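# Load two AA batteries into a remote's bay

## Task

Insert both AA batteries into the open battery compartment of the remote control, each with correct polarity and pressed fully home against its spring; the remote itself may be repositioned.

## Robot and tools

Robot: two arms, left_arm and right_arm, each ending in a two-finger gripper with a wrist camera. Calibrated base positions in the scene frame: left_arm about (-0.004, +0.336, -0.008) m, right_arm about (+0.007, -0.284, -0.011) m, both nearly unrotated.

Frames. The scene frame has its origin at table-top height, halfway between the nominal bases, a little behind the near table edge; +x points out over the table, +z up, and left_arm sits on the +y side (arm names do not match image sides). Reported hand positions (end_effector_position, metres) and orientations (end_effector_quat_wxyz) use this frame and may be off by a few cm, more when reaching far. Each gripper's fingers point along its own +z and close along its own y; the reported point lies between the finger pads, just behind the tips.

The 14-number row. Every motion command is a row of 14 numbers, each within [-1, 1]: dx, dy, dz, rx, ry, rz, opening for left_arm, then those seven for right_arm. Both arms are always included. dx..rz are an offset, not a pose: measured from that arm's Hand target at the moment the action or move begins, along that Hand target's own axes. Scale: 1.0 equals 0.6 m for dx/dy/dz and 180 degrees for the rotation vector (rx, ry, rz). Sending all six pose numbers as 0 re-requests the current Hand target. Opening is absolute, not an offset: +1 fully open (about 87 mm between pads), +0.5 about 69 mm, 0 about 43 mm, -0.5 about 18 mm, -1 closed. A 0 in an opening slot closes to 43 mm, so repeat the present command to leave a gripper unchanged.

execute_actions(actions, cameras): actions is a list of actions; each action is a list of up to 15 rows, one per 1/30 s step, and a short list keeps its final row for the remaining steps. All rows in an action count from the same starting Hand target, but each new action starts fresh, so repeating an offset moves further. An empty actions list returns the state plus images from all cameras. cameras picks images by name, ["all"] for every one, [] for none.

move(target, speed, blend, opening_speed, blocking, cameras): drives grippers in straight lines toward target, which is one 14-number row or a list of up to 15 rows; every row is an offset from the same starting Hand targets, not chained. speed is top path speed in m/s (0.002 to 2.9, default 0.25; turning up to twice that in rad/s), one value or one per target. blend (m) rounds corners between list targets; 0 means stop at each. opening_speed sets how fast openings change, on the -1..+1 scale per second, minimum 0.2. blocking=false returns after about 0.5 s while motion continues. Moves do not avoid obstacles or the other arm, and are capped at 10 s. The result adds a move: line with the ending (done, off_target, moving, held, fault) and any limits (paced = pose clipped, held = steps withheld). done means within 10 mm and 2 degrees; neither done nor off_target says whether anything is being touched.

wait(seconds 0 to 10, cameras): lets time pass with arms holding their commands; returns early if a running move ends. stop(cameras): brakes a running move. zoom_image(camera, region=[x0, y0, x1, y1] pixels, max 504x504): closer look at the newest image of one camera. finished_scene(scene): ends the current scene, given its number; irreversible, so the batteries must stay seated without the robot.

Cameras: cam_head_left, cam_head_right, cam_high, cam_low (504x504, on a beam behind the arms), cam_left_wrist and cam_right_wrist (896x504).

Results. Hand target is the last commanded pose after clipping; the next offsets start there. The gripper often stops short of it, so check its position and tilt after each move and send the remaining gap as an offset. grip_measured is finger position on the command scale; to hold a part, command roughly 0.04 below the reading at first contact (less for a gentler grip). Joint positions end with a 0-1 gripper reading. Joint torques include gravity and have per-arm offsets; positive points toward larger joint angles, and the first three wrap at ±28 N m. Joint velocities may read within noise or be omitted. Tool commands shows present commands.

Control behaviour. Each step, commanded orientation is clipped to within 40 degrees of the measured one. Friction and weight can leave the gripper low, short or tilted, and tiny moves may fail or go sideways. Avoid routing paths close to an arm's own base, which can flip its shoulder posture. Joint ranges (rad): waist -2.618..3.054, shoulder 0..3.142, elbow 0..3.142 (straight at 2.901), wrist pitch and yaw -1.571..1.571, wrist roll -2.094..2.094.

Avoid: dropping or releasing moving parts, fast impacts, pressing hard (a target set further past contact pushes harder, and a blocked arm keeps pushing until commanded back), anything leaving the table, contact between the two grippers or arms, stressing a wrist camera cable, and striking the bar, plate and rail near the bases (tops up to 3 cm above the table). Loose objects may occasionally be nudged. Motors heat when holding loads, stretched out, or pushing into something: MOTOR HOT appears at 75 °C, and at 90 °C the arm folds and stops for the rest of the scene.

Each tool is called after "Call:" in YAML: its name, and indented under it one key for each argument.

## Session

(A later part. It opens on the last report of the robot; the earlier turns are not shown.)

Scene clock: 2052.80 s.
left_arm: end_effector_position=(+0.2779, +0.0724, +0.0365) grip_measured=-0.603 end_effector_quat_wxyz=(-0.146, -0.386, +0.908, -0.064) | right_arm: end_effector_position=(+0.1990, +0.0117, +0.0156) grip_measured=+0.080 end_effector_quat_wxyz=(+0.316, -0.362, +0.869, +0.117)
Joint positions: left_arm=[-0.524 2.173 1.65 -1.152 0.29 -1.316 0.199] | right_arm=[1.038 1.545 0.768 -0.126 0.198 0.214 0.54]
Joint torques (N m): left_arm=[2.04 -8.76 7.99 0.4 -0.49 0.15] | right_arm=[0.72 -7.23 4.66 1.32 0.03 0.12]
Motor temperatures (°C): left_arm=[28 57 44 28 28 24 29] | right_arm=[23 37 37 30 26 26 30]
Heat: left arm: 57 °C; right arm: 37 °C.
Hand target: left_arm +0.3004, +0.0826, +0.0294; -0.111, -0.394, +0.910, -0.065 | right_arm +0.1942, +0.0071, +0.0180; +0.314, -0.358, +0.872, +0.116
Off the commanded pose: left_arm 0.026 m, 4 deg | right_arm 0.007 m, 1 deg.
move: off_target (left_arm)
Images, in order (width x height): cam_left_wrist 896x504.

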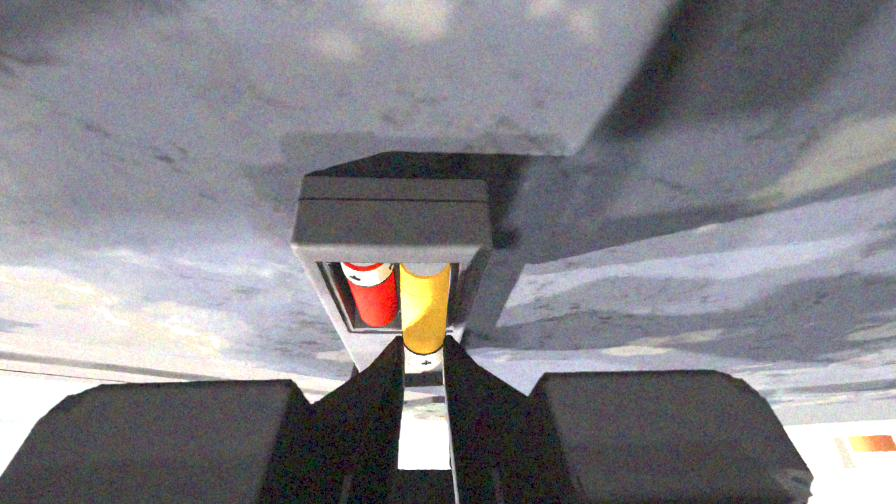

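Call:
move:
  target: [-0.0113, 0.0001, 0.0039, 0, 0, 0, -0.69, 0, 0, 0, 0, 0, 0, 0.02]
  speed: 0.04

Scene clock: 2085.07 s.
left_arm: end_effector_position=(+0.2784, +0.0735, +0.0357) grip_measured=-0.603 end_effector_quat_wxyz=(-0.154, -0.384, +0.908, -0.068) | right_arm: end_effector_position=(+0.1993, +0.0123, +0.0160) grip_measured=+0.080 end_effector_quat_wxyz=(+0.317, -0.361, +0.869, +0.118)
Joint positions: left_arm=[-0.515 2.179 1.65 -1.152 0.306 -1.3 0.199] | right_arm=[1.038 1.545 0.768 -0.123 0.198 0.214 0.54]
Joint torques (N m): left_arm=[2.35 -8.43 8.14 0.44 -0.66 0.14] | right_arm=[0.73 -7.24 4.68 1.29 0.03 0.12]
Heat: left arm: 54 °C; right arm: 37 °C.
Hand target: left_arm +0.3045, +0.0869, +0.0254; -0.111, -0.394, +0.910, -0.065 | right_arm +0.1942, +0.0071, +0.0180; +0.314, -0.358, +0.872, +0.116
Off the commanded pose: left_arm 0.031 m, 5 deg | right_arm 0.008 m, 1 deg.
move: off_target (left_arm)

Call:
move:
  target: [-0.002, 0.0002, 0.0048, 0, -0.0389, 0, -0.69, 0, 0, 0, 0, 0, 0, 0.02]
  speed: 0.05
  cameras: ["cam_left_wrist"]

Call:
zoom_image:
  camera: "cam_left_wrist"
  region: [280, 190, 490, 390]

Scene clock: 2097.43 s.
left_arm: end_effector_position=(+0.2780, +0.0730, +0.0305) grip_measured=-0.603 end_effector_quat_wxyz=(-0.130, -0.380, +0.914, -0.051) | right_arm: end_effector_position=(+0.1993, +0.0123, +0.0160) grip_measured=+0.080 end_effector_quat_wxyz=(+0.317, -0.361, +0.869, +0.118)
Joint positions: left_arm=[-0.539 2.179 1.65 -1.144 0.249 -1.317 0.199] | right_arm=[1.038 1.545 0.768 -0.123 0.198 0.214 0.54]
Joint torques (N m): left_arm=[0.87 -11.22 5.75 0.64 -1.32 -0.19] | right_arm=[0.7 -7.25 4.67 1.28 0.03 0.11]
Heat: left arm: 54 °C; right arm: 37 °C.
Hand target: left_arm +0.3048, +0.0872, +0.0223; -0.056, -0.398, +0.915, -0.040 | right_arm +0.1942, +0.0071, +0.0180; +0.314, -0.358, +0.872, +0.116
Off the commanded pose: left_arm 0.031 m, 9 deg | right_arm 0.008 m, 1 deg.
move: off_target (left_arm)
Images, in order (width x height): cam_left_wrist 896x504.

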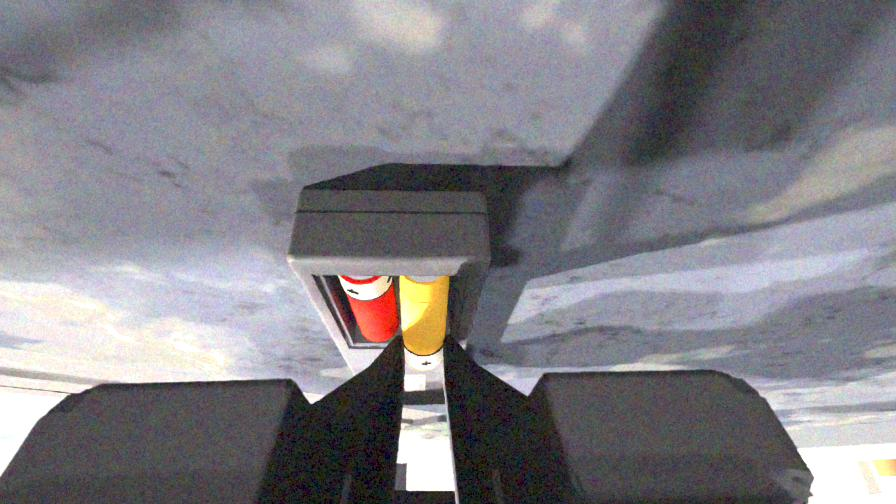

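Scaled by 2.400 from the camera's 896x504 image, which has a finer 1280x720 frame.

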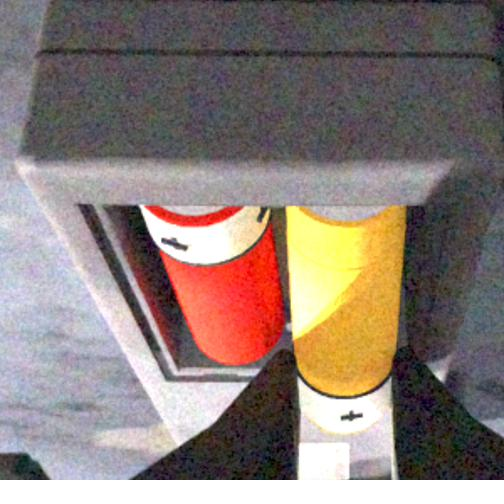

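Call:
move:
  target: [0.0363, -0.0033, 0.0049, 0, 0, 0, -0.69, 0, 0, 0, 0, 0, 0, 0.02]
  speed: 0.05

Scene clock: 2155.67 s.
left_arm: end_effector_position=(+0.2775, +0.0706, +0.0309) grip_measured=-0.603 end_effector_quat_wxyz=(-0.101, -0.386, +0.916, -0.038) | right_arm: end_effector_position=(+0.1991, +0.0120, +0.0158) grip_measured=+0.080 end_effector_quat_wxyz=(+0.317, -0.362, +0.869, +0.117)
Joint positions: left_arm=[-0.57 2.161 1.644 -1.135 0.189 -1.36 0.199] | right_arm=[1.038 1.545 0.768 -0.124 0.198 0.214 0.54]
Joint torques (N m): left_arm=[-0.55 -10.44 4.34 0.77 -0.69 -0.3] | right_arm=[0.75 -7.24 4.68 1.28 0.02 0.11]
Motor temperatures (°C): left_arm=[27 59 41 29 31 24 29] | right_arm=[23 37 37 29 26 26 30]
Heat: left arm: 59 °C; right arm: 37 °C.
Hand target: left_arm +0.2913, +0.0698, +0.0224; -0.056, -0.398, +0.915, -0.040 | right_arm +0.1942, +0.0071, +0.0180; +0.314, -0.358, +0.872, +0.116
Off the commanded pose: left_arm 0.016 m, 5 deg | right_arm 0.007 m, 1 deg.
move: off_target (left_arm)

Call:
move:
  target: [0.0165, -0.0075, 0.0022, 0, 0, 0, -0.69, 0, 0, 0, 0, 0, 0, 0.02]
  speed: 0.05
  cameras: ["cam_left_wrist", "cam_low"]

Call:
zoom_image:
  camera: "cam_left_wrist"
  region: [280, 190, 490, 390]

Call:
zoom_image:
  camera: "cam_low"
  region: [320, 230, 400, 290]

Scene clock: 2166.87 s.
left_arm: end_effector_position=(+0.2768, +0.0694, +0.0308) grip_measured=-0.603 end_effector_quat_wxyz=(-0.090, -0.388, +0.917, -0.031) | right_arm: end_effector_position=(+0.1990, +0.0119, +0.0161) grip_measured=+0.080 end_effector_quat_wxyz=(+0.317, -0.362, +0.869, +0.117)
Joint positions: left_arm=[-0.584 2.156 1.644 -1.135 0.165 -1.38 0.199] | right_arm=[1.038 1.544 0.768 -0.126 0.198 0.214 0.54]
Joint torques (N m): left_arm=[-1.54 -9.31 5.61 0.78 -0.41 -0.36] | right_arm=[0.73 -7.23 4.67 1.3 0.03 0.11]
Motor temperatures (°C): left_arm=[27 59 41 29 30 24 29] | right_arm=[23 37 37 29 26 26 30]
Heat: left arm: 59 °C; right arm: 37 °C.
Hand target: left_arm +0.2878, +0.0594, +0.0225; -0.056, -0.398, +0.915, -0.040 | right_arm +0.1942, +0.0071, +0.0180; +0.314, -0.358, +0.872, +0.116
Off the commanded pose: left_arm 0.017 m, 4 deg | right_arm 0.007 m, 1 deg.
move: off_target (left_arm)
Images, in order (width x height): cam_low 504x504, cam_left_wrist 896x504.

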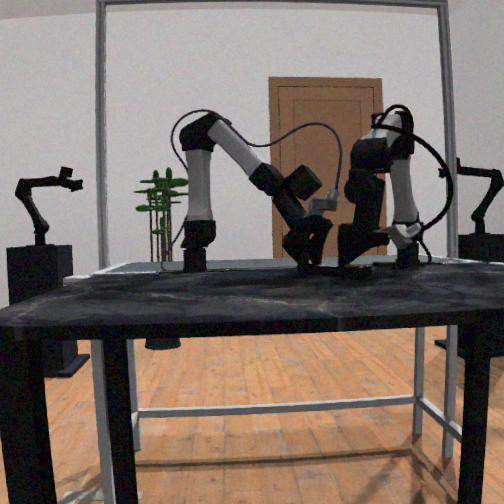

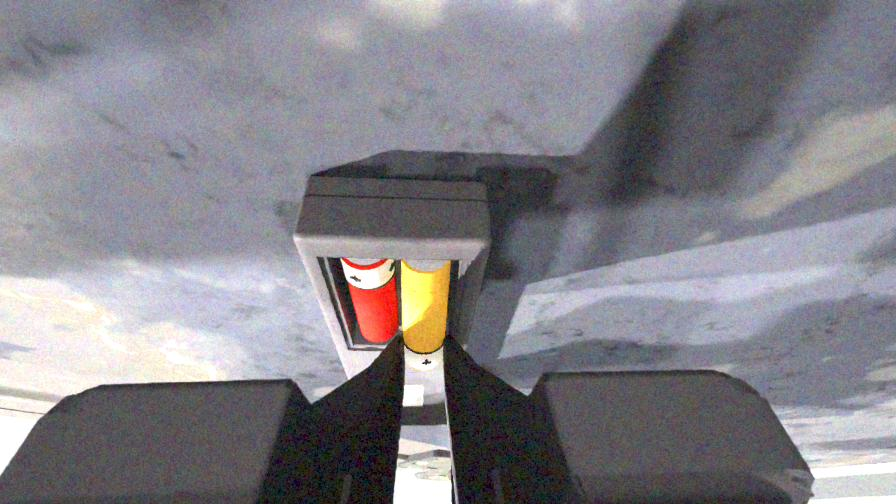

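Scaled by 2.400 from the camera's 896x504 image, which has a finer 1280x720 frame.

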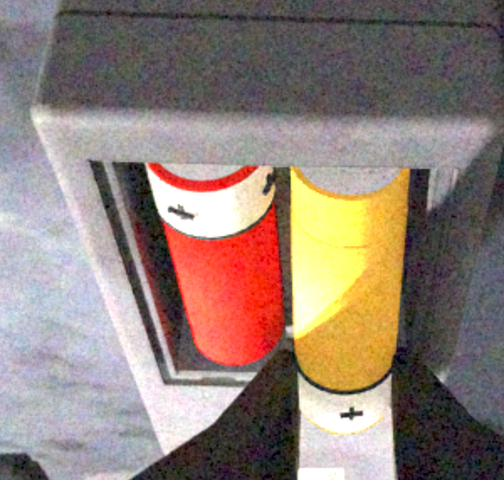

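Scaled by 6.300 from the camera's 504x504 image, which has a finer 720x720 frame.

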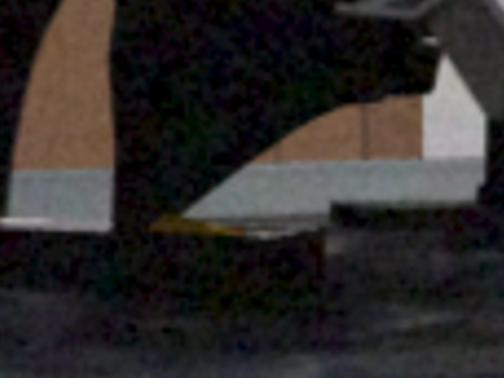

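Call:
move:
  target: [0, 0, 0, 0, 0, 0, -0.5, 0, 0, 0, 0, 0, 0, 0.02]
  speed: 0.05
  opening_speed: 0.25
  cameras: ["cam_left_wrist", "cam_low"]

Call:
zoom_image:
  camera: "cam_left_wrist"
  region: [280, 190, 490, 390]

Call:
zoom_image:
  camera: "cam_low"
  region: [320, 230, 400, 290]

Scene clock: 2209.60 s.
left_arm: end_effector_position=(+0.2772, +0.0695, +0.0307) grip_measured=-0.501 end_effector_quat_wxyz=(-0.089, -0.391, +0.915, -0.031) | right_arm: end_effector_position=(+0.1999, +0.0109, +0.0160) grip_measured=+0.080 end_effector_quat_wxyz=(+0.317, -0.359, +0.870, +0.115)
Joint positions: left_arm=[-0.584 2.156 1.644 -1.135 0.163 -1.386 0.25] | right_arm=[1.036 1.544 0.768 -0.128 0.202 0.217 0.54]
Joint torques (N m): left_arm=[-1.47 -9.24 5.6 0.77 -0.41 -0.3] | right_arm=[0.72 -7.25 4.68 1.32 0.03 0.11]
Motor temperatures (°C): left_arm=[28 56 41 30 29 25 29] | right_arm=[23 37 36 30 26 26 30]
Heat: left arm: 56 °C; right arm: 37 °C.
Hand target: left_arm +0.2878, +0.0594, +0.0225; -0.056, -0.398, +0.915, -0.040 | right_arm +0.1942, +0.0071, +0.0180; +0.314, -0.358, +0.872, +0.116
Off the commanded pose: left_arm 0.017 m, 4 deg | right_arm 0.007 m, 0 deg.
move: off_target (left_arm)
Images, in order (width x height): cam_low 504x504, cam_left_wrist 896x504.

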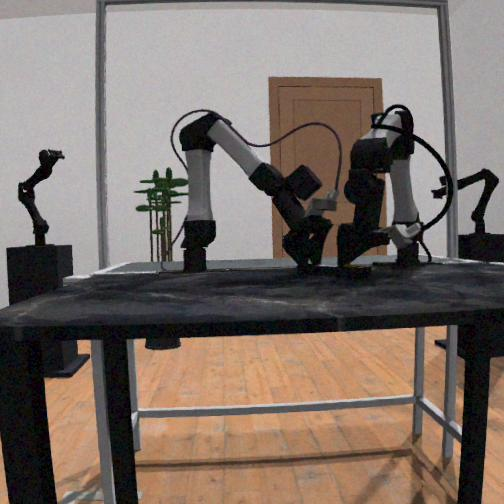

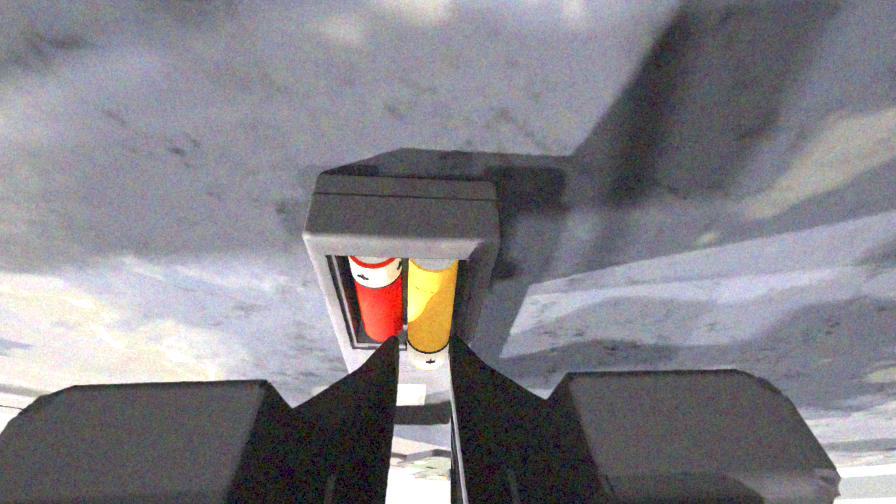

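Scaled by 2.400 from the camera's 896x504 image, which has a finer 1280x720 frame.

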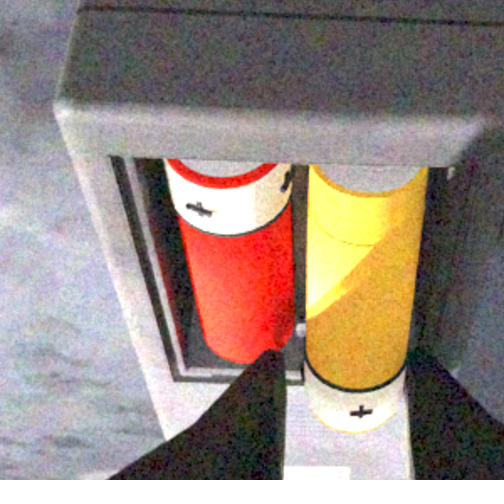

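Scaled by 6.300 from the camera's 504x504 image, which has a finer 720x720 frame.

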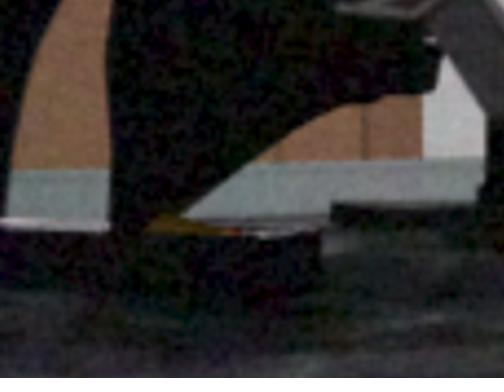

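Call:
move:
  target: [0.0029, -0.0107, -0.0211, 0, 0, 0, -0.5, 0, 0, 0, 0, 0, 0, 0.02]
  speed: 0.04
  cameras: ["cam_left_wrist"]

Call:
zoom_image:
  camera: "cam_left_wrist"
  region: [280, 190, 490, 390]

Scene clock: 2224.23 s.
left_arm: end_effector_position=(+0.2784, +0.0668, +0.0324) grip_measured=-0.501 end_effector_quat_wxyz=(-0.078, -0.390, +0.917, -0.026) | right_arm: end_effector_position=(+0.2009, +0.0103, +0.0161) grip_measured=+0.080 end_effector_quat_wxyz=(+0.319, -0.356, +0.871, +0.114)
Joint positions: left_arm=[-0.597 2.159 1.662 -1.144 0.14 -1.397 0.25] | right_arm=[1.035 1.544 0.768 -0.128 0.207 0.221 0.54]
Joint torques (N m): left_arm=[-0.69 -8.73 10.45 0.36 -0.17 -0.24] | right_arm=[0.76 -7.25 4.68 1.32 0.02 0.11]
Motor temperatures (°C): left_arm=[28 56 41 30 29 25 29] | right_arm=[23 37 36 30 26 26 30]
Heat: left arm: 56 °C; right arm: 37 °C.
Hand target: left_arm +0.2922, +0.0553, +0.0355; -0.056, -0.398, +0.915, -0.040 | right_arm +0.1942, +0.0071, +0.0180; +0.314, -0.358, +0.872, +0.116
Off the commanded pose: left_arm 0.018 m, 3 deg | right_arm 0.008 m, 1 deg.
move: off_target (left_arm)
Images, in order (width x height): cam_left_wrist 896x504.

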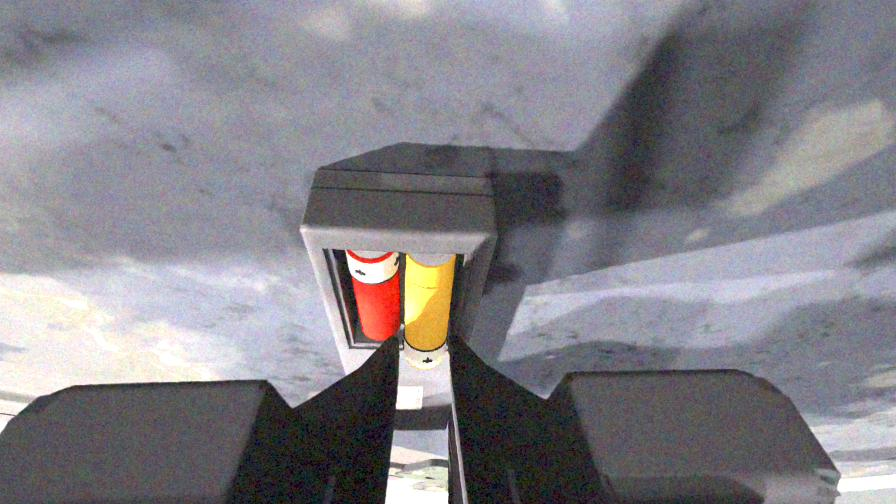

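Scaled by 2.400 from the camera's 896x504 image, which has a finer 1280x720 frame.

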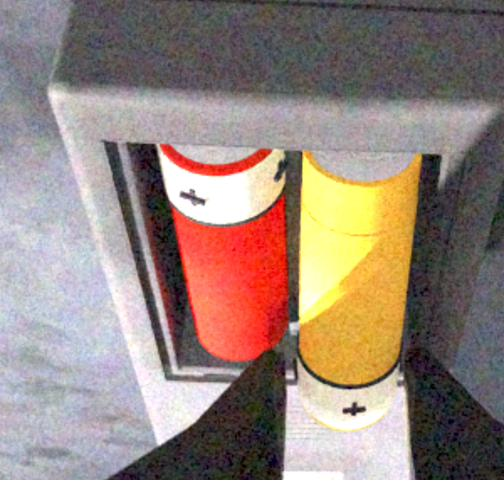

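Call:
move:
  target: [0.0022, 0.003, -0.0165, 0, 0, 0, -0.5, 0, 0, 0, 0, 0, 0, 0.02]
  speed: 0.04
  cameras: ["cam_left_wrist"]

Call:
zoom_image:
  camera: "cam_left_wrist"
  region: [280, 190, 490, 390]

Scene clock: 2236.13 s.
left_arm: end_effector_position=(+0.2814, +0.0669, +0.0351) grip_measured=-0.500 end_effector_quat_wxyz=(-0.071, -0.392, +0.917, -0.024) | right_arm: end_effector_position=(+0.2009, +0.0103, +0.0161) grip_measured=+0.080 end_effector_quat_wxyz=(+0.319, -0.356, +0.871, +0.114)
Joint positions: left_arm=[-0.599 2.159 1.677 -1.153 0.126 -1.403 0.25] | right_arm=[1.035 1.544 0.768 -0.128 0.207 0.221 0.54]
Joint torques (N m): left_arm=[-0.53 -10.1 10.51 0.17 -0.1 -0.17] | right_arm=[0.73 -7.24 4.66 1.32 0.03 0.12]
Motor temperatures (°C): left_arm=[28 58 42 30 29 25 28] | right_arm=[23 37 36 30 26 26 30]
Heat: left arm: 58 °C; right arm: 37 °C.
Hand target: left_arm +0.2907, +0.0567, +0.0454; -0.056, -0.398, +0.915, -0.040 | right_arm +0.1942, +0.0071, +0.0180; +0.314, -0.358, +0.872, +0.116
Off the commanded pose: left_arm 0.017 m, 3 deg | right_arm 0.008 m, 1 deg.
move: off_target (left_arm)
Images, in order (width x height): cam_left_wrist 896x504.

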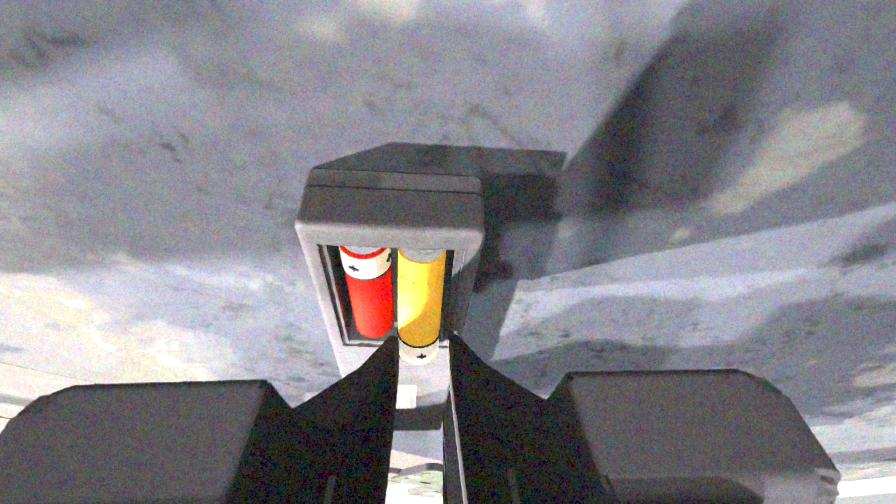

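Scaled by 2.400 from the camera's 896x504 image, which has a finer 1280x720 frame.

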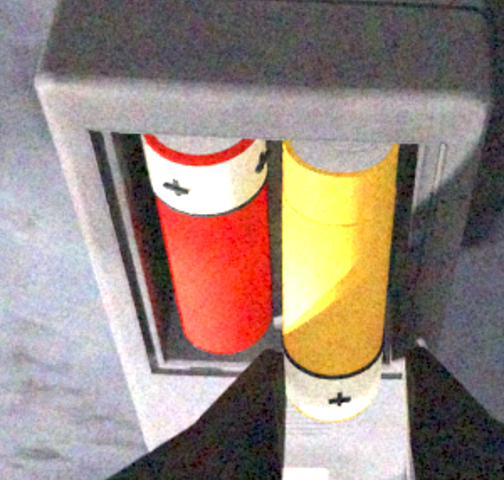

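Call:
move:
  target: [0.0031, 0.0005, -0.0231, 0, 0, 0, -0.5, 0, 0, 0, 0, 0, 0, 0.02]
  speed: 0.04
  cameras: ["cam_left_wrist"]

Call:
zoom_image:
  camera: "cam_left_wrist"
  region: [280, 190, 490, 390]

Scene clock: 2243.43 s.
left_arm: end_effector_position=(+0.2826, +0.0666, +0.0446) grip_measured=-0.500 end_effector_quat_wxyz=(-0.071, -0.393, +0.917, -0.023) | right_arm: end_effector_position=(+0.2009, +0.0103, +0.0161) grip_measured=+0.080 end_effector_quat_wxyz=(+0.319, -0.356, +0.871, +0.114)
Joint positions: left_arm=[-0.599 2.159 1.716 -1.195 0.125 -1.405 0.25] | right_arm=[1.035 1.544 0.768 -0.128 0.207 0.221 0.54]
Joint torques (N m): left_arm=[-0.57 -11.12 10.52 0.1 -0.09 -0.16] | right_arm=[0.73 -7.23 4.67 1.32 0.03 0.11]
Motor temperatures (°C): left_arm=[28 59 42 29 29 25 28] | right_arm=[23 37 36 30 26 26 30]
Heat: left arm: 59 °C; right arm: 37 °C.
Hand target: left_arm +0.2902, +0.0572, +0.0594; -0.056, -0.398, +0.915, -0.040 | right_arm +0.1942, +0.0071, +0.0180; +0.314, -0.358, +0.872, +0.116
Off the commanded pose: left_arm 0.019 m, 3 deg | right_arm 0.008 m, 1 deg.
move: off_target (left_arm)
Images, in order (width x height): cam_left_wrist 896x504.

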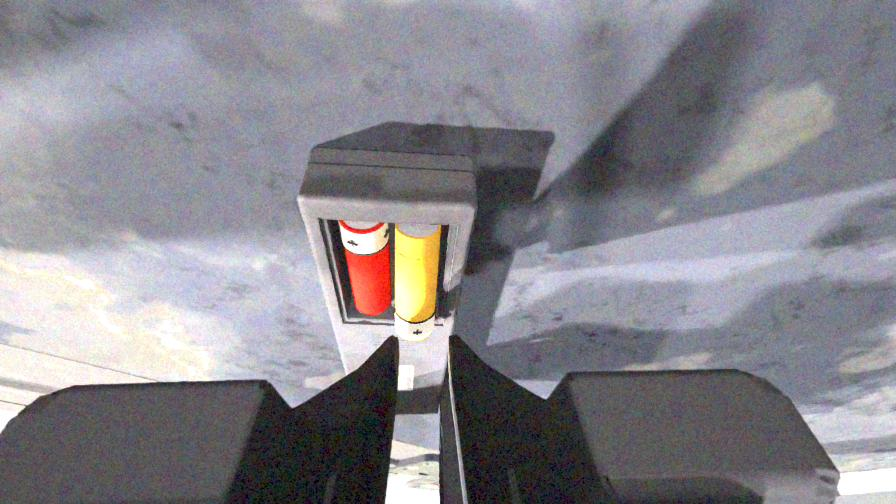

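Scaled by 2.400 from the camera's 896x504 image, which has a finer 1280x720 frame.

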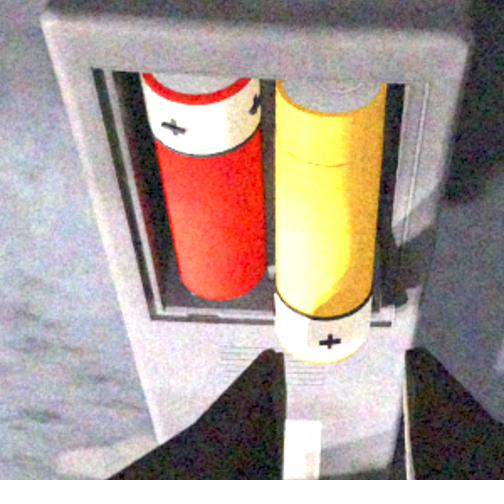

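Call:
move:
  target: [0.0006, 0.0064, 0.0201, 0, 0, 0, -1, 0, 0, 0, 0, 0, 0, 0.02]
  speed: 0.04
  opening_speed: 0.8
  cameras: ["cam_left_wrist"]

Call:
zoom_image:
  camera: "cam_left_wrist"
  region: [280, 190, 490, 390]

Scene clock: 2292.87 s.
left_arm: end_effector_position=(+0.2837, +0.0643, +0.0422) grip_measured=-0.989 end_effector_quat_wxyz=(-0.068, -0.392, +0.917, -0.027) | right_arm: end_effector_position=(+0.2009, +0.0103, +0.0161) grip_measured=+0.080 end_effector_quat_wxyz=(+0.319, -0.356, +0.871, +0.114)
Joint positions: left_arm=[-0.602 2.159 1.707 -1.175 0.125 -1.408 0.006] | right_arm=[1.035 1.544 0.768 -0.128 0.207 0.221 0.54]
Joint torques (N m): left_arm=[-0.59 -11.62 5.68 0.39 -0.09 -0.16] | right_arm=[0.73 -7.21 4.68 1.32 0.03 0.12]
Motor temperatures (°C): left_arm=[27 66 46 29 29 24 28] | right_arm=[23 37 36 30 26 26 30]
Heat: left arm: 66 °C; right arm: 37 °C.
Hand target: left_arm +0.2863, +0.0581, +0.0474; -0.056, -0.398, +0.915, -0.040 | right_arm +0.1942, +0.0071, +0.0180; +0.314, -0.358, +0.872, +0.116
Off the commanded pose: left_arm 0.008 m, 2 deg | right_arm 0.008 m, 1 deg.
move: done
Images, in order (width x height): cam_left_wrist 896x504.

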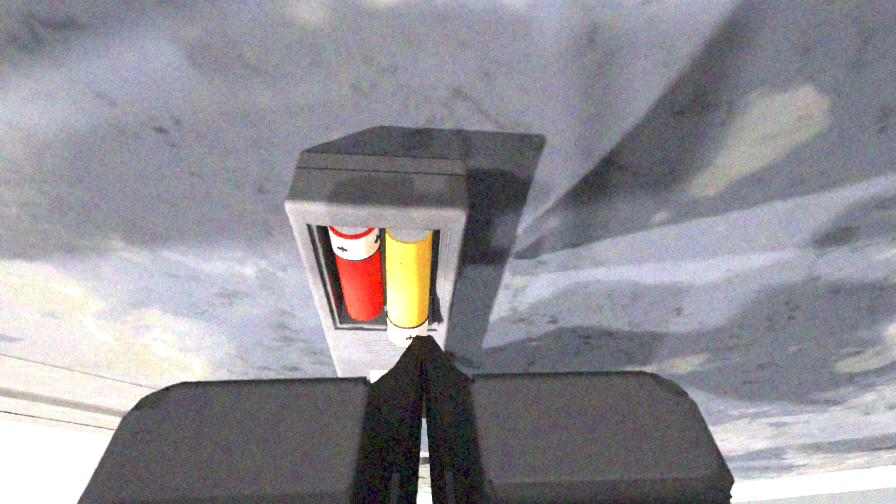

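Scaled by 2.400 from the camera's 896x504 image, which has a finer 1280x720 frame.

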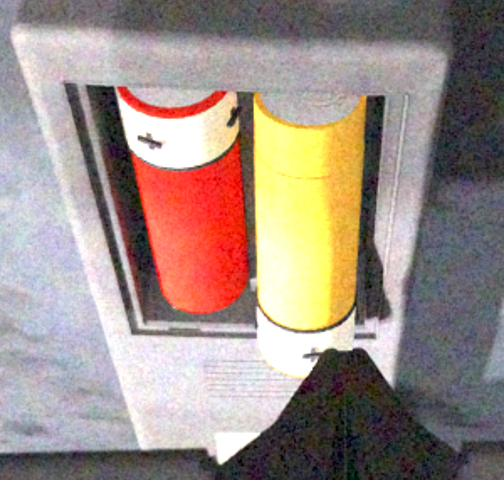

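Call:
move:
  target: [0.0014, 0.0109, 0.0015, 0, 0, 0, -1, 0, 0, 0, 0, 0, 0, 0.02]
  speed: 0.04
  cameras: ["cam_left_wrist"]

Call:
zoom_image:
  camera: "cam_left_wrist"
  region: [280, 190, 490, 390]

Scene clock: 2305.13 s.
left_arm: end_effector_position=(+0.2809, +0.0663, +0.0401) grip_measured=-0.989 end_effector_quat_wxyz=(-0.068, -0.394, +0.916, -0.030) | right_arm: end_effector_position=(+0.2009, +0.0103, +0.0161) grip_measured=+0.080 end_effector_quat_wxyz=(+0.319, -0.356, +0.871, +0.114)
Joint positions: left_arm=[-0.601 2.142 1.671 -1.152 0.128 -1.409 0.006] | right_arm=[1.035 1.544 0.768 -0.128 0.207 0.221 0.54]
Joint torques (N m): left_arm=[-0.64 -12.25 5.07 0.34 -0.09 -0.14] | right_arm=[0.77 -7.2 4.7 1.33 0.04 0.11]
Motor temperatures (°C): left_arm=[27 67 45 29 29 24 28] | right_arm=[23 37 36 30 26 26 30]
Heat: left arm: 67 °C; right arm: 37 °C.
Hand target: left_arm +0.2808, +0.0619, +0.0464; -0.056, -0.398, +0.915, -0.040 | right_arm +0.1942, +0.0071, +0.0180; +0.314, -0.358, +0.872, +0.116
Off the commanded pose: left_arm 0.008 m, 2 deg | right_arm 0.008 m, 1 deg.
move: done
Images, in order (width x height): cam_left_wrist 896x504.

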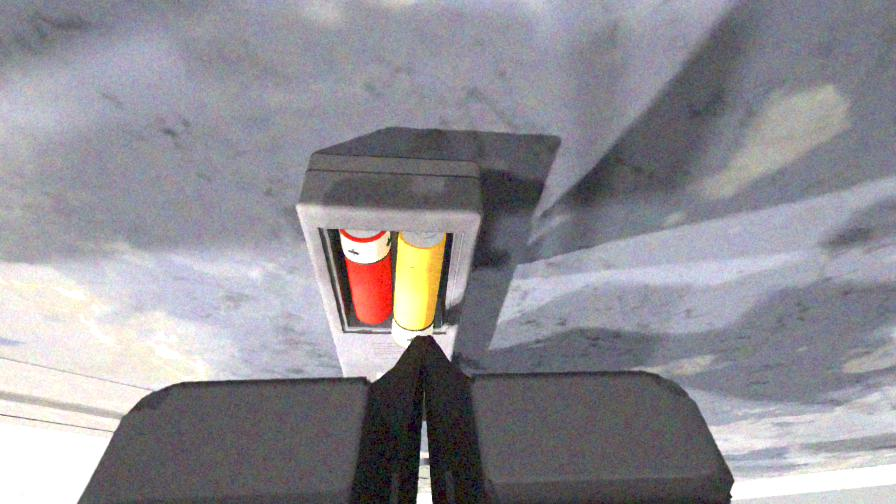

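Scaled by 2.400 from the camera's 896x504 image, which has a finer 1280x720 frame.

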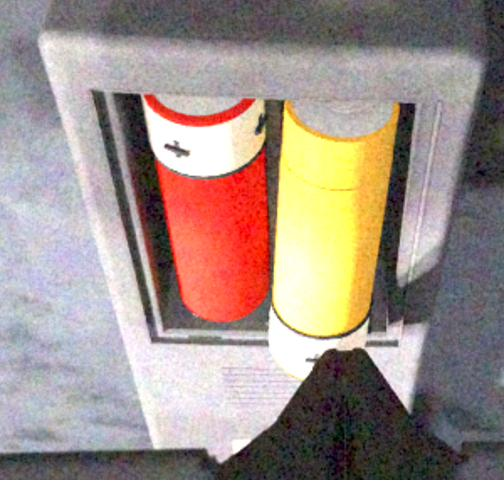

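Call:
move:
  target: [0.0022, 0.0095, -0.0168, 0, 0, 0, -1, 0, 0, 0, 0, 0, 0, 0.02]
  speed: 0.04
  cameras: ["cam_left_wrist"]

Call:
zoom_image:
  camera: "cam_left_wrist"
  region: [280, 190, 490, 390]

Scene clock: 2318.87 s.
left_arm: end_effector_position=(+0.2786, +0.0681, +0.0433) grip_measured=-0.989 end_effector_quat_wxyz=(-0.065, -0.393, +0.917, -0.030) | right_arm: end_effector_position=(+0.2009, +0.0103, +0.0161) grip_measured=+0.080 end_effector_quat_wxyz=(+0.319, -0.356, +0.871, +0.114)
Joint positions: left_arm=[-0.602 2.124 1.658 -1.152 0.123 -1.409 0.006] | right_arm=[1.035 1.544 0.768 -0.128 0.207 0.221 0.54]
Joint torques (N m): left_arm=[-0.51 -13.11 5.74 0.13 -0.09 -0.12] | right_arm=[0.73 -7.24 4.68 1.32 0.02 0.12]
Motor temperatures (°C): left_arm=[27 68 44 29 29 24 28] | right_arm=[23 37 36 30 26 26 30]
Heat: left arm: 68 °C; right arm: 37 °C.
Hand target: left_arm +0.2765, +0.0660, +0.0564; -0.056, -0.398, +0.915, -0.040 | right_arm +0.1942, +0.0071, +0.0180; +0.314, -0.358, +0.872, +0.116
Off the commanded pose: left_arm 0.013 m, 2 deg | right_arm 0.008 m, 1 deg.
move: off_target (left_arm)
Images, in order (width x height): cam_left_wrist 896x504.

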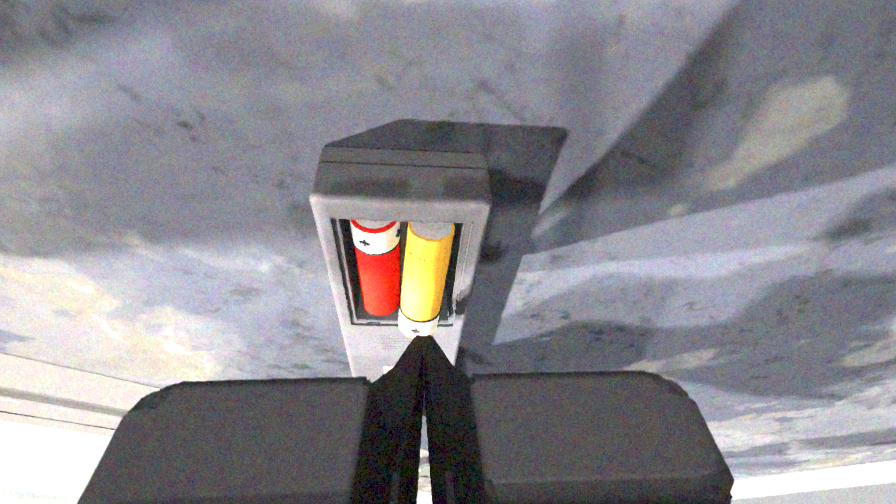

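Scaled by 2.400 from the camera's 896x504 image, which has a finer 1280x720 frame.

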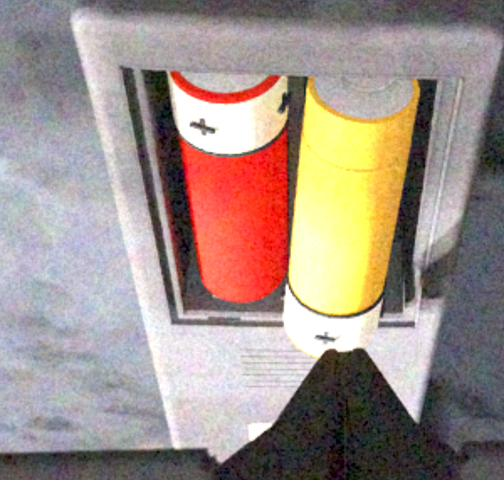

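Call:
move:
  target:
    - [0, 0, 0, 0, 0, 0, -0.4, 0, 0, 0, 0, 0, 0, 0.02]
    - [-0.0022, -0.0024, 0.0164, 0, 0, 0, -0.4, 0, 0, 0, 0, 0, 0, 0.02]
  speed: 0.04
  opening_speed: 0.8
  cameras: ["cam_left_wrist"]

Call:
zoom_image:
  camera: "cam_left_wrist"
  region: [280, 190, 490, 390]

Scene clock: 2396.97 s.
left_arm: end_effector_position=(+0.2747, +0.0707, +0.0390) grip_measured=-0.400 end_effector_quat_wxyz=(-0.069, -0.393, +0.917, -0.024) | right_arm: end_effector_position=(+0.2009, +0.0103, +0.0161) grip_measured=+0.080 end_effector_quat_wxyz=(+0.319, -0.356, +0.871, +0.114)
Joint positions: left_arm=[-0.602 2.124 1.639 -1.149 0.123 -1.409 0.3] | right_arm=[1.035 1.544 0.768 -0.128 0.207 0.221 0.54]
Joint torques (N m): left_arm=[-0.5 -11.82 5.65 0.38 -0.09 -0.13] | right_arm=[0.75 -7.24 4.68 1.32 0.02 0.11]
Motor temperatures (°C): left_arm=[27 68 42 29 28 24 27] | right_arm=[23 37 36 30 26 26 30]
Heat: left arm: 68 °C; right arm: 37 °C.
Hand target: left_arm +0.2777, +0.0648, +0.0465; -0.056, -0.398, +0.915, -0.040 | right_arm +0.1942, +0.0071, +0.0180; +0.314, -0.358, +0.872, +0.116
Off the commanded pose: left_arm 0.010 m, 2 deg | right_arm 0.008 m, 1 deg.
move: done
Images, in order (width x height): cam_left_wrist 896x504.

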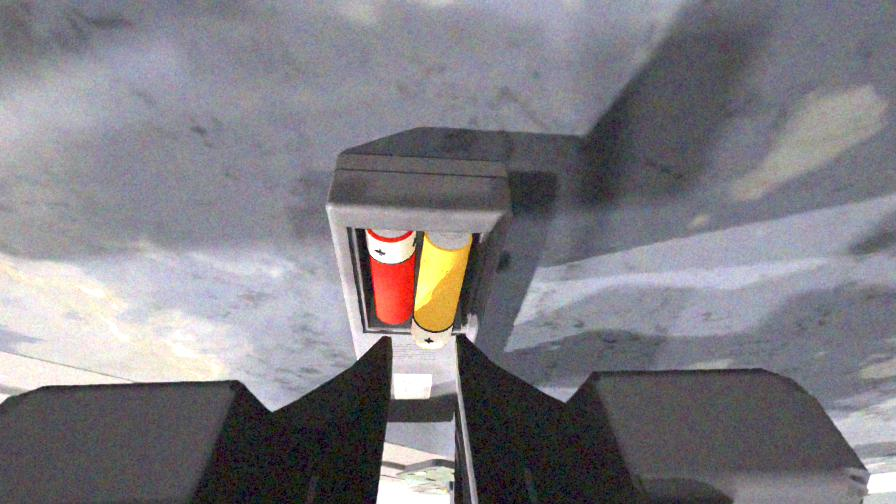

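Scaled by 2.400 from the camera's 896x504 image, which has a finer 1280x720 frame.

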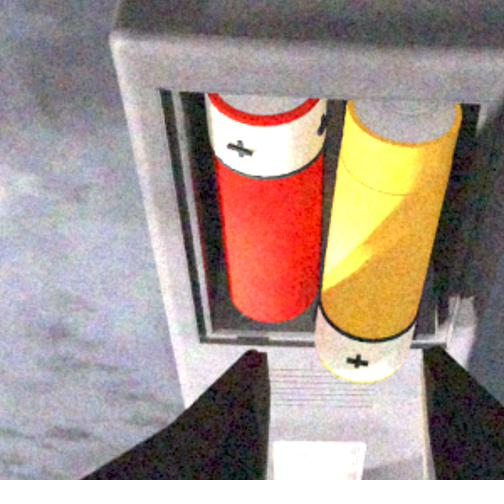

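Call:
move:
  target: [-0.0004, -0.0116, 0.0036, 0.0103, 0, 0, -0.4, 0, 0, 0, 0, 0, 0, 0.02]
  speed: 0.03
  cameras: ["cam_left_wrist"]

Call:
zoom_image:
  camera: "cam_left_wrist"
  region: [280, 190, 490, 390]

Scene clock: 2437.00 s.
left_arm: end_effector_position=(+0.2800, +0.0670, +0.0356) grip_measured=-0.400 end_effector_quat_wxyz=(-0.061, -0.393, +0.917, -0.036) | right_arm: end_effector_position=(+0.2009, +0.0103, +0.0161) grip_measured=+0.080 end_effector_quat_wxyz=(+0.319, -0.356, +0.871, +0.114)
Joint positions: left_arm=[-0.602 2.124 1.627 -1.107 0.123 -1.411 0.3] | right_arm=[1.035 1.544 0.768 -0.128 0.207 0.221 0.54]
Joint torques (N m): left_arm=[-0.55 -12.08 5.67 0.44 -0.03 -0.15] | right_arm=[0.73 -7.23 4.7 1.33 0.03 0.11]
Motor temperatures (°C): left_arm=[27 66 41 29 28 24 27] | right_arm=[23 37 36 30 26 26 30]
Heat: left arm: 66 °C; right arm: 37 °C.
Hand target: left_arm +0.2828, +0.0600, +0.0445; -0.049, -0.399, +0.914, -0.055 | right_arm +0.1942, +0.0071, +0.0180; +0.314, -0.358, +0.872, +0.116
Off the commanded pose: left_arm 0.012 m, 3 deg | right_arm 0.008 m, 1 deg.
move: off_target (left_arm)
Images, in order (width x height): cam_left_wrist 896x504.

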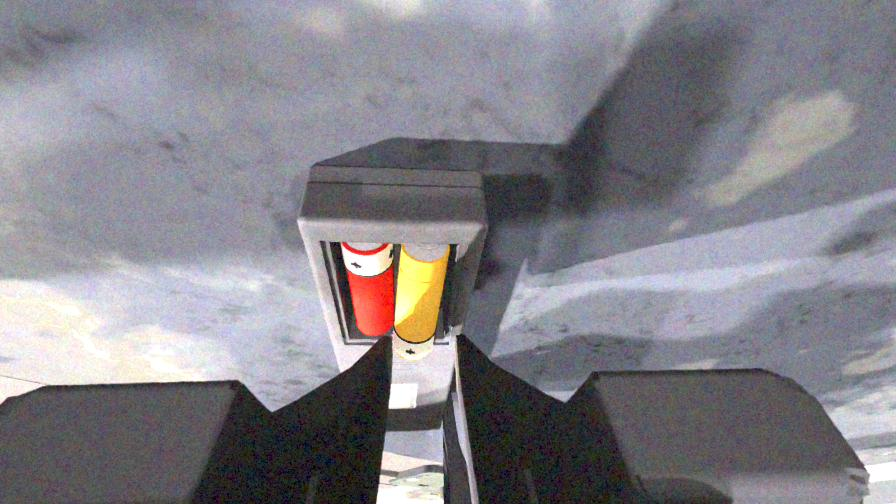

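Scaled by 2.400 from the camera's 896x504 image, which has a finer 1280x720 frame.

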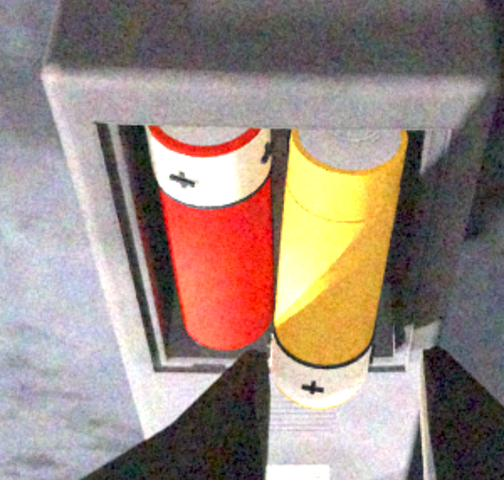

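Call:
move:
  target: [0, 0, 0, 0, 0, 0, -0.78, 0, 0, 0, 0, 0, 0, 0.02]
  speed: 0.03
  opening_speed: 0.3
  cameras: ["cam_left_wrist", "cam_low"]

Call:
zoom_image:
  camera: "cam_left_wrist"
  region: [280, 190, 490, 390]

Call:
zoom_image:
  camera: "cam_low"
  region: [320, 230, 400, 290]

Scene clock: 2450.97 s.
left_arm: end_effector_position=(+0.2797, +0.0661, +0.0391) grip_measured=-0.779 end_effector_quat_wxyz=(-0.063, -0.394, +0.916, -0.041) | right_arm: end_effector_position=(+0.2011, +0.0102, +0.0162) grip_measured=+0.080 end_effector_quat_wxyz=(+0.319, -0.355, +0.872, +0.114)
Joint positions: left_arm=[-0.601 2.116 1.627 -1.109 0.132 -1.411 0.111] | right_arm=[1.035 1.544 0.768 -0.128 0.208 0.223 0.54]
Joint torques (N m): left_arm=[-0.54 -11.44 5.67 0.47 -0.03 -0.15] | right_arm=[0.76 -7.21 4.67 1.32 0.01 0.1]
Motor temperatures (°C): left_arm=[27 67 40 29 28 24 27] | right_arm=[23 37 36 30 26 26 30]
Heat: left arm: 67 °C; right arm: 37 °C.
Hand target: left_arm +0.2828, +0.0600, +0.0445; -0.049, -0.399, +0.914, -0.055 | right_arm +0.1942, +0.0071, +0.0180; +0.314, -0.358, +0.872, +0.116
Off the commanded pose: left_arm 0.009 m, 2 deg | right_arm 0.008 m, 1 deg.
move: done
Images, in order (width x height): cam_low 504x504, cam_left_wrist 896x504.

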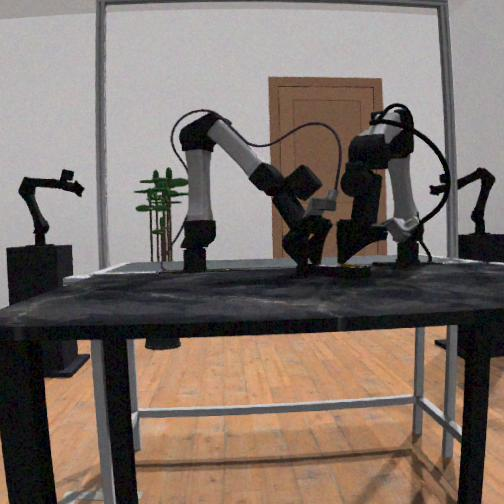

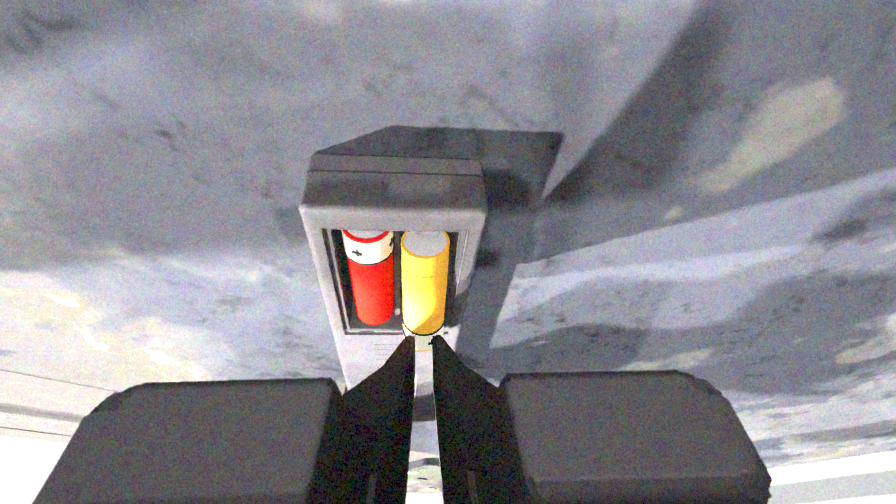

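Scaled by 2.400 from the camera's 896x504 image, which has a finer 1280x720 frame.

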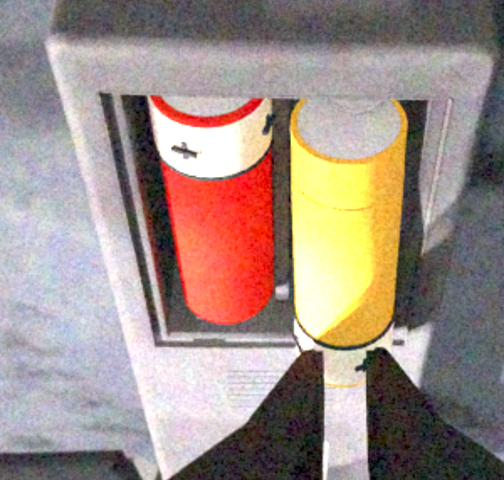

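Scaled by 6.300 from the camera's 504x504 image, which has a finer 720x720 frame.

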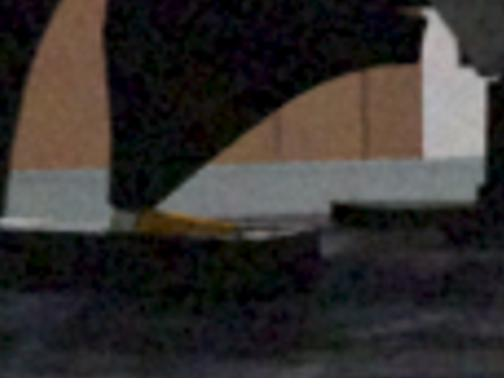

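Call:
move:
  target:
    - [0, 0, 0, 0, 0, 0, -0.88, 0, 0, 0, 0, 0, 0, 0.02]
    - [-0.0036, -0.0045, 0.0337, 0, 0, 0, -0.88, 0, 0, 0, 0, 0, 0, 0.02]
  speed: 0.04
  opening_speed: 0.3
  cameras: ["cam_left_wrist", "cam_low"]

Call:
zoom_image:
  camera: "cam_left_wrist"
  region: [280, 190, 490, 390]

Call:
zoom_image:
  camera: "cam_low"
  region: [320, 230, 400, 290]

Scene clock: 2485.87 s.
left_arm: end_effector_position=(+0.2804, +0.0653, +0.0388) grip_measured=-0.879 end_effector_quat_wxyz=(-0.061, -0.394, +0.916, -0.046) | right_arm: end_effector_position=(+0.2011, +0.0102, +0.0162) grip_measured=+0.080 end_effector_quat_wxyz=(+0.319, -0.355, +0.872, +0.114)
Joint positions: left_arm=[-0.601 2.11 1.616 -1.094 0.134 -1.412 0.061] | right_arm=[1.035 1.544 0.768 -0.128 0.208 0.223 0.54]
Joint torques (N m): left_arm=[-0.68 -8.23 3.47 0.93 -0.06 -0.16] | right_arm=[0.73 -7.24 4.64 1.32 0.01 0.1]
Motor temperatures (°C): left_arm=[27 65 40 29 28 24 27] | right_arm=[23 37 36 30 26 26 30]
Heat: left arm: 65 °C; right arm: 37 °C.
Hand target: left_arm +0.2854, +0.0569, +0.0244; -0.049, -0.399, +0.914, -0.055 | right_arm +0.1942, +0.0071, +0.0180; +0.314, -0.358, +0.872, +0.116
Off the commanded pose: left_arm 0.017 m, 2 deg | right_arm 0.008 m, 1 deg.
move: off_target (left_arm)
Images, in order (width x height): cam_low 504x504, cam_left_wrist 896x504.

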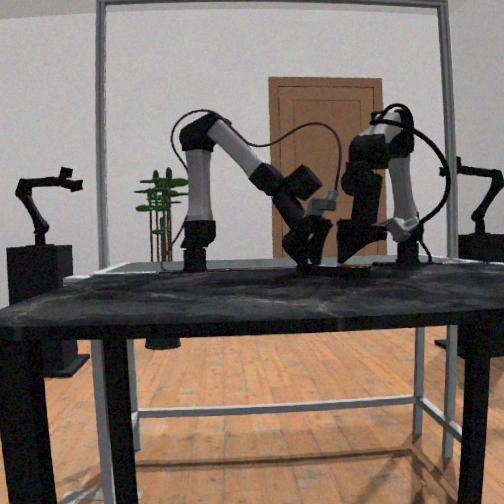

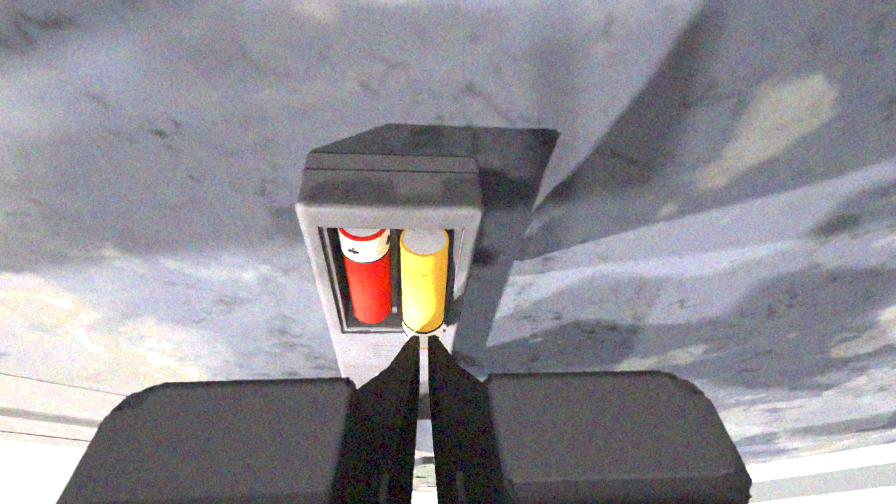

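Scaled by 2.400 from the camera's 896x504 image, which has a finer 1280x720 frame.

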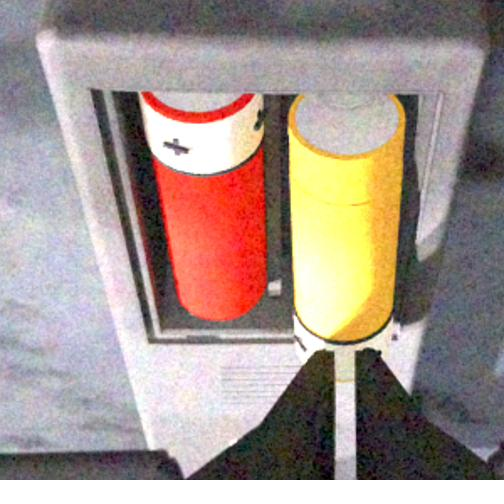

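Scaled by 6.300 from the camera's 504x504 image, which has a finer 720x720 frame.

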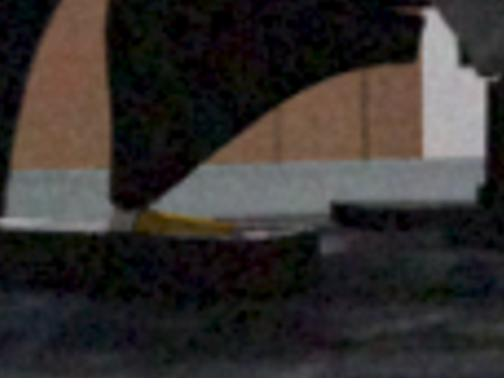

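Call:
zoom_image:
  camera: "cam_left_wrist"
  region: [380, 210, 480, 270]

Call:
zoom_image:
  camera: "cam_left_wrist"
  region: [380, 300, 480, 360]

Scaled by 5.040 from the camera's 896x504 image, which has a finer 1280x720 frame.

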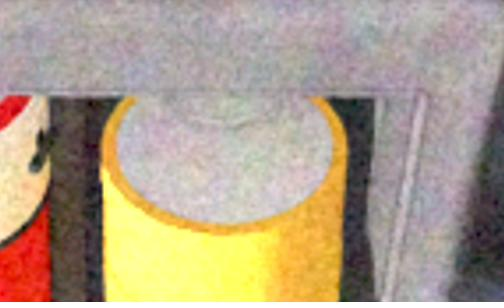

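Scaled by 5.040 from the camera's 896x504 image, which has a finer 1280x720 frame.

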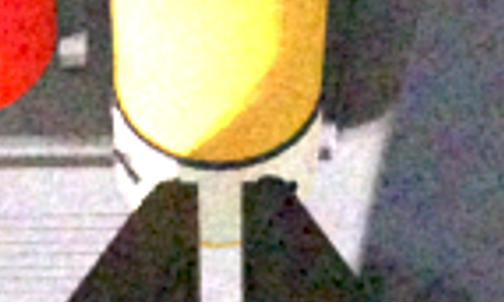

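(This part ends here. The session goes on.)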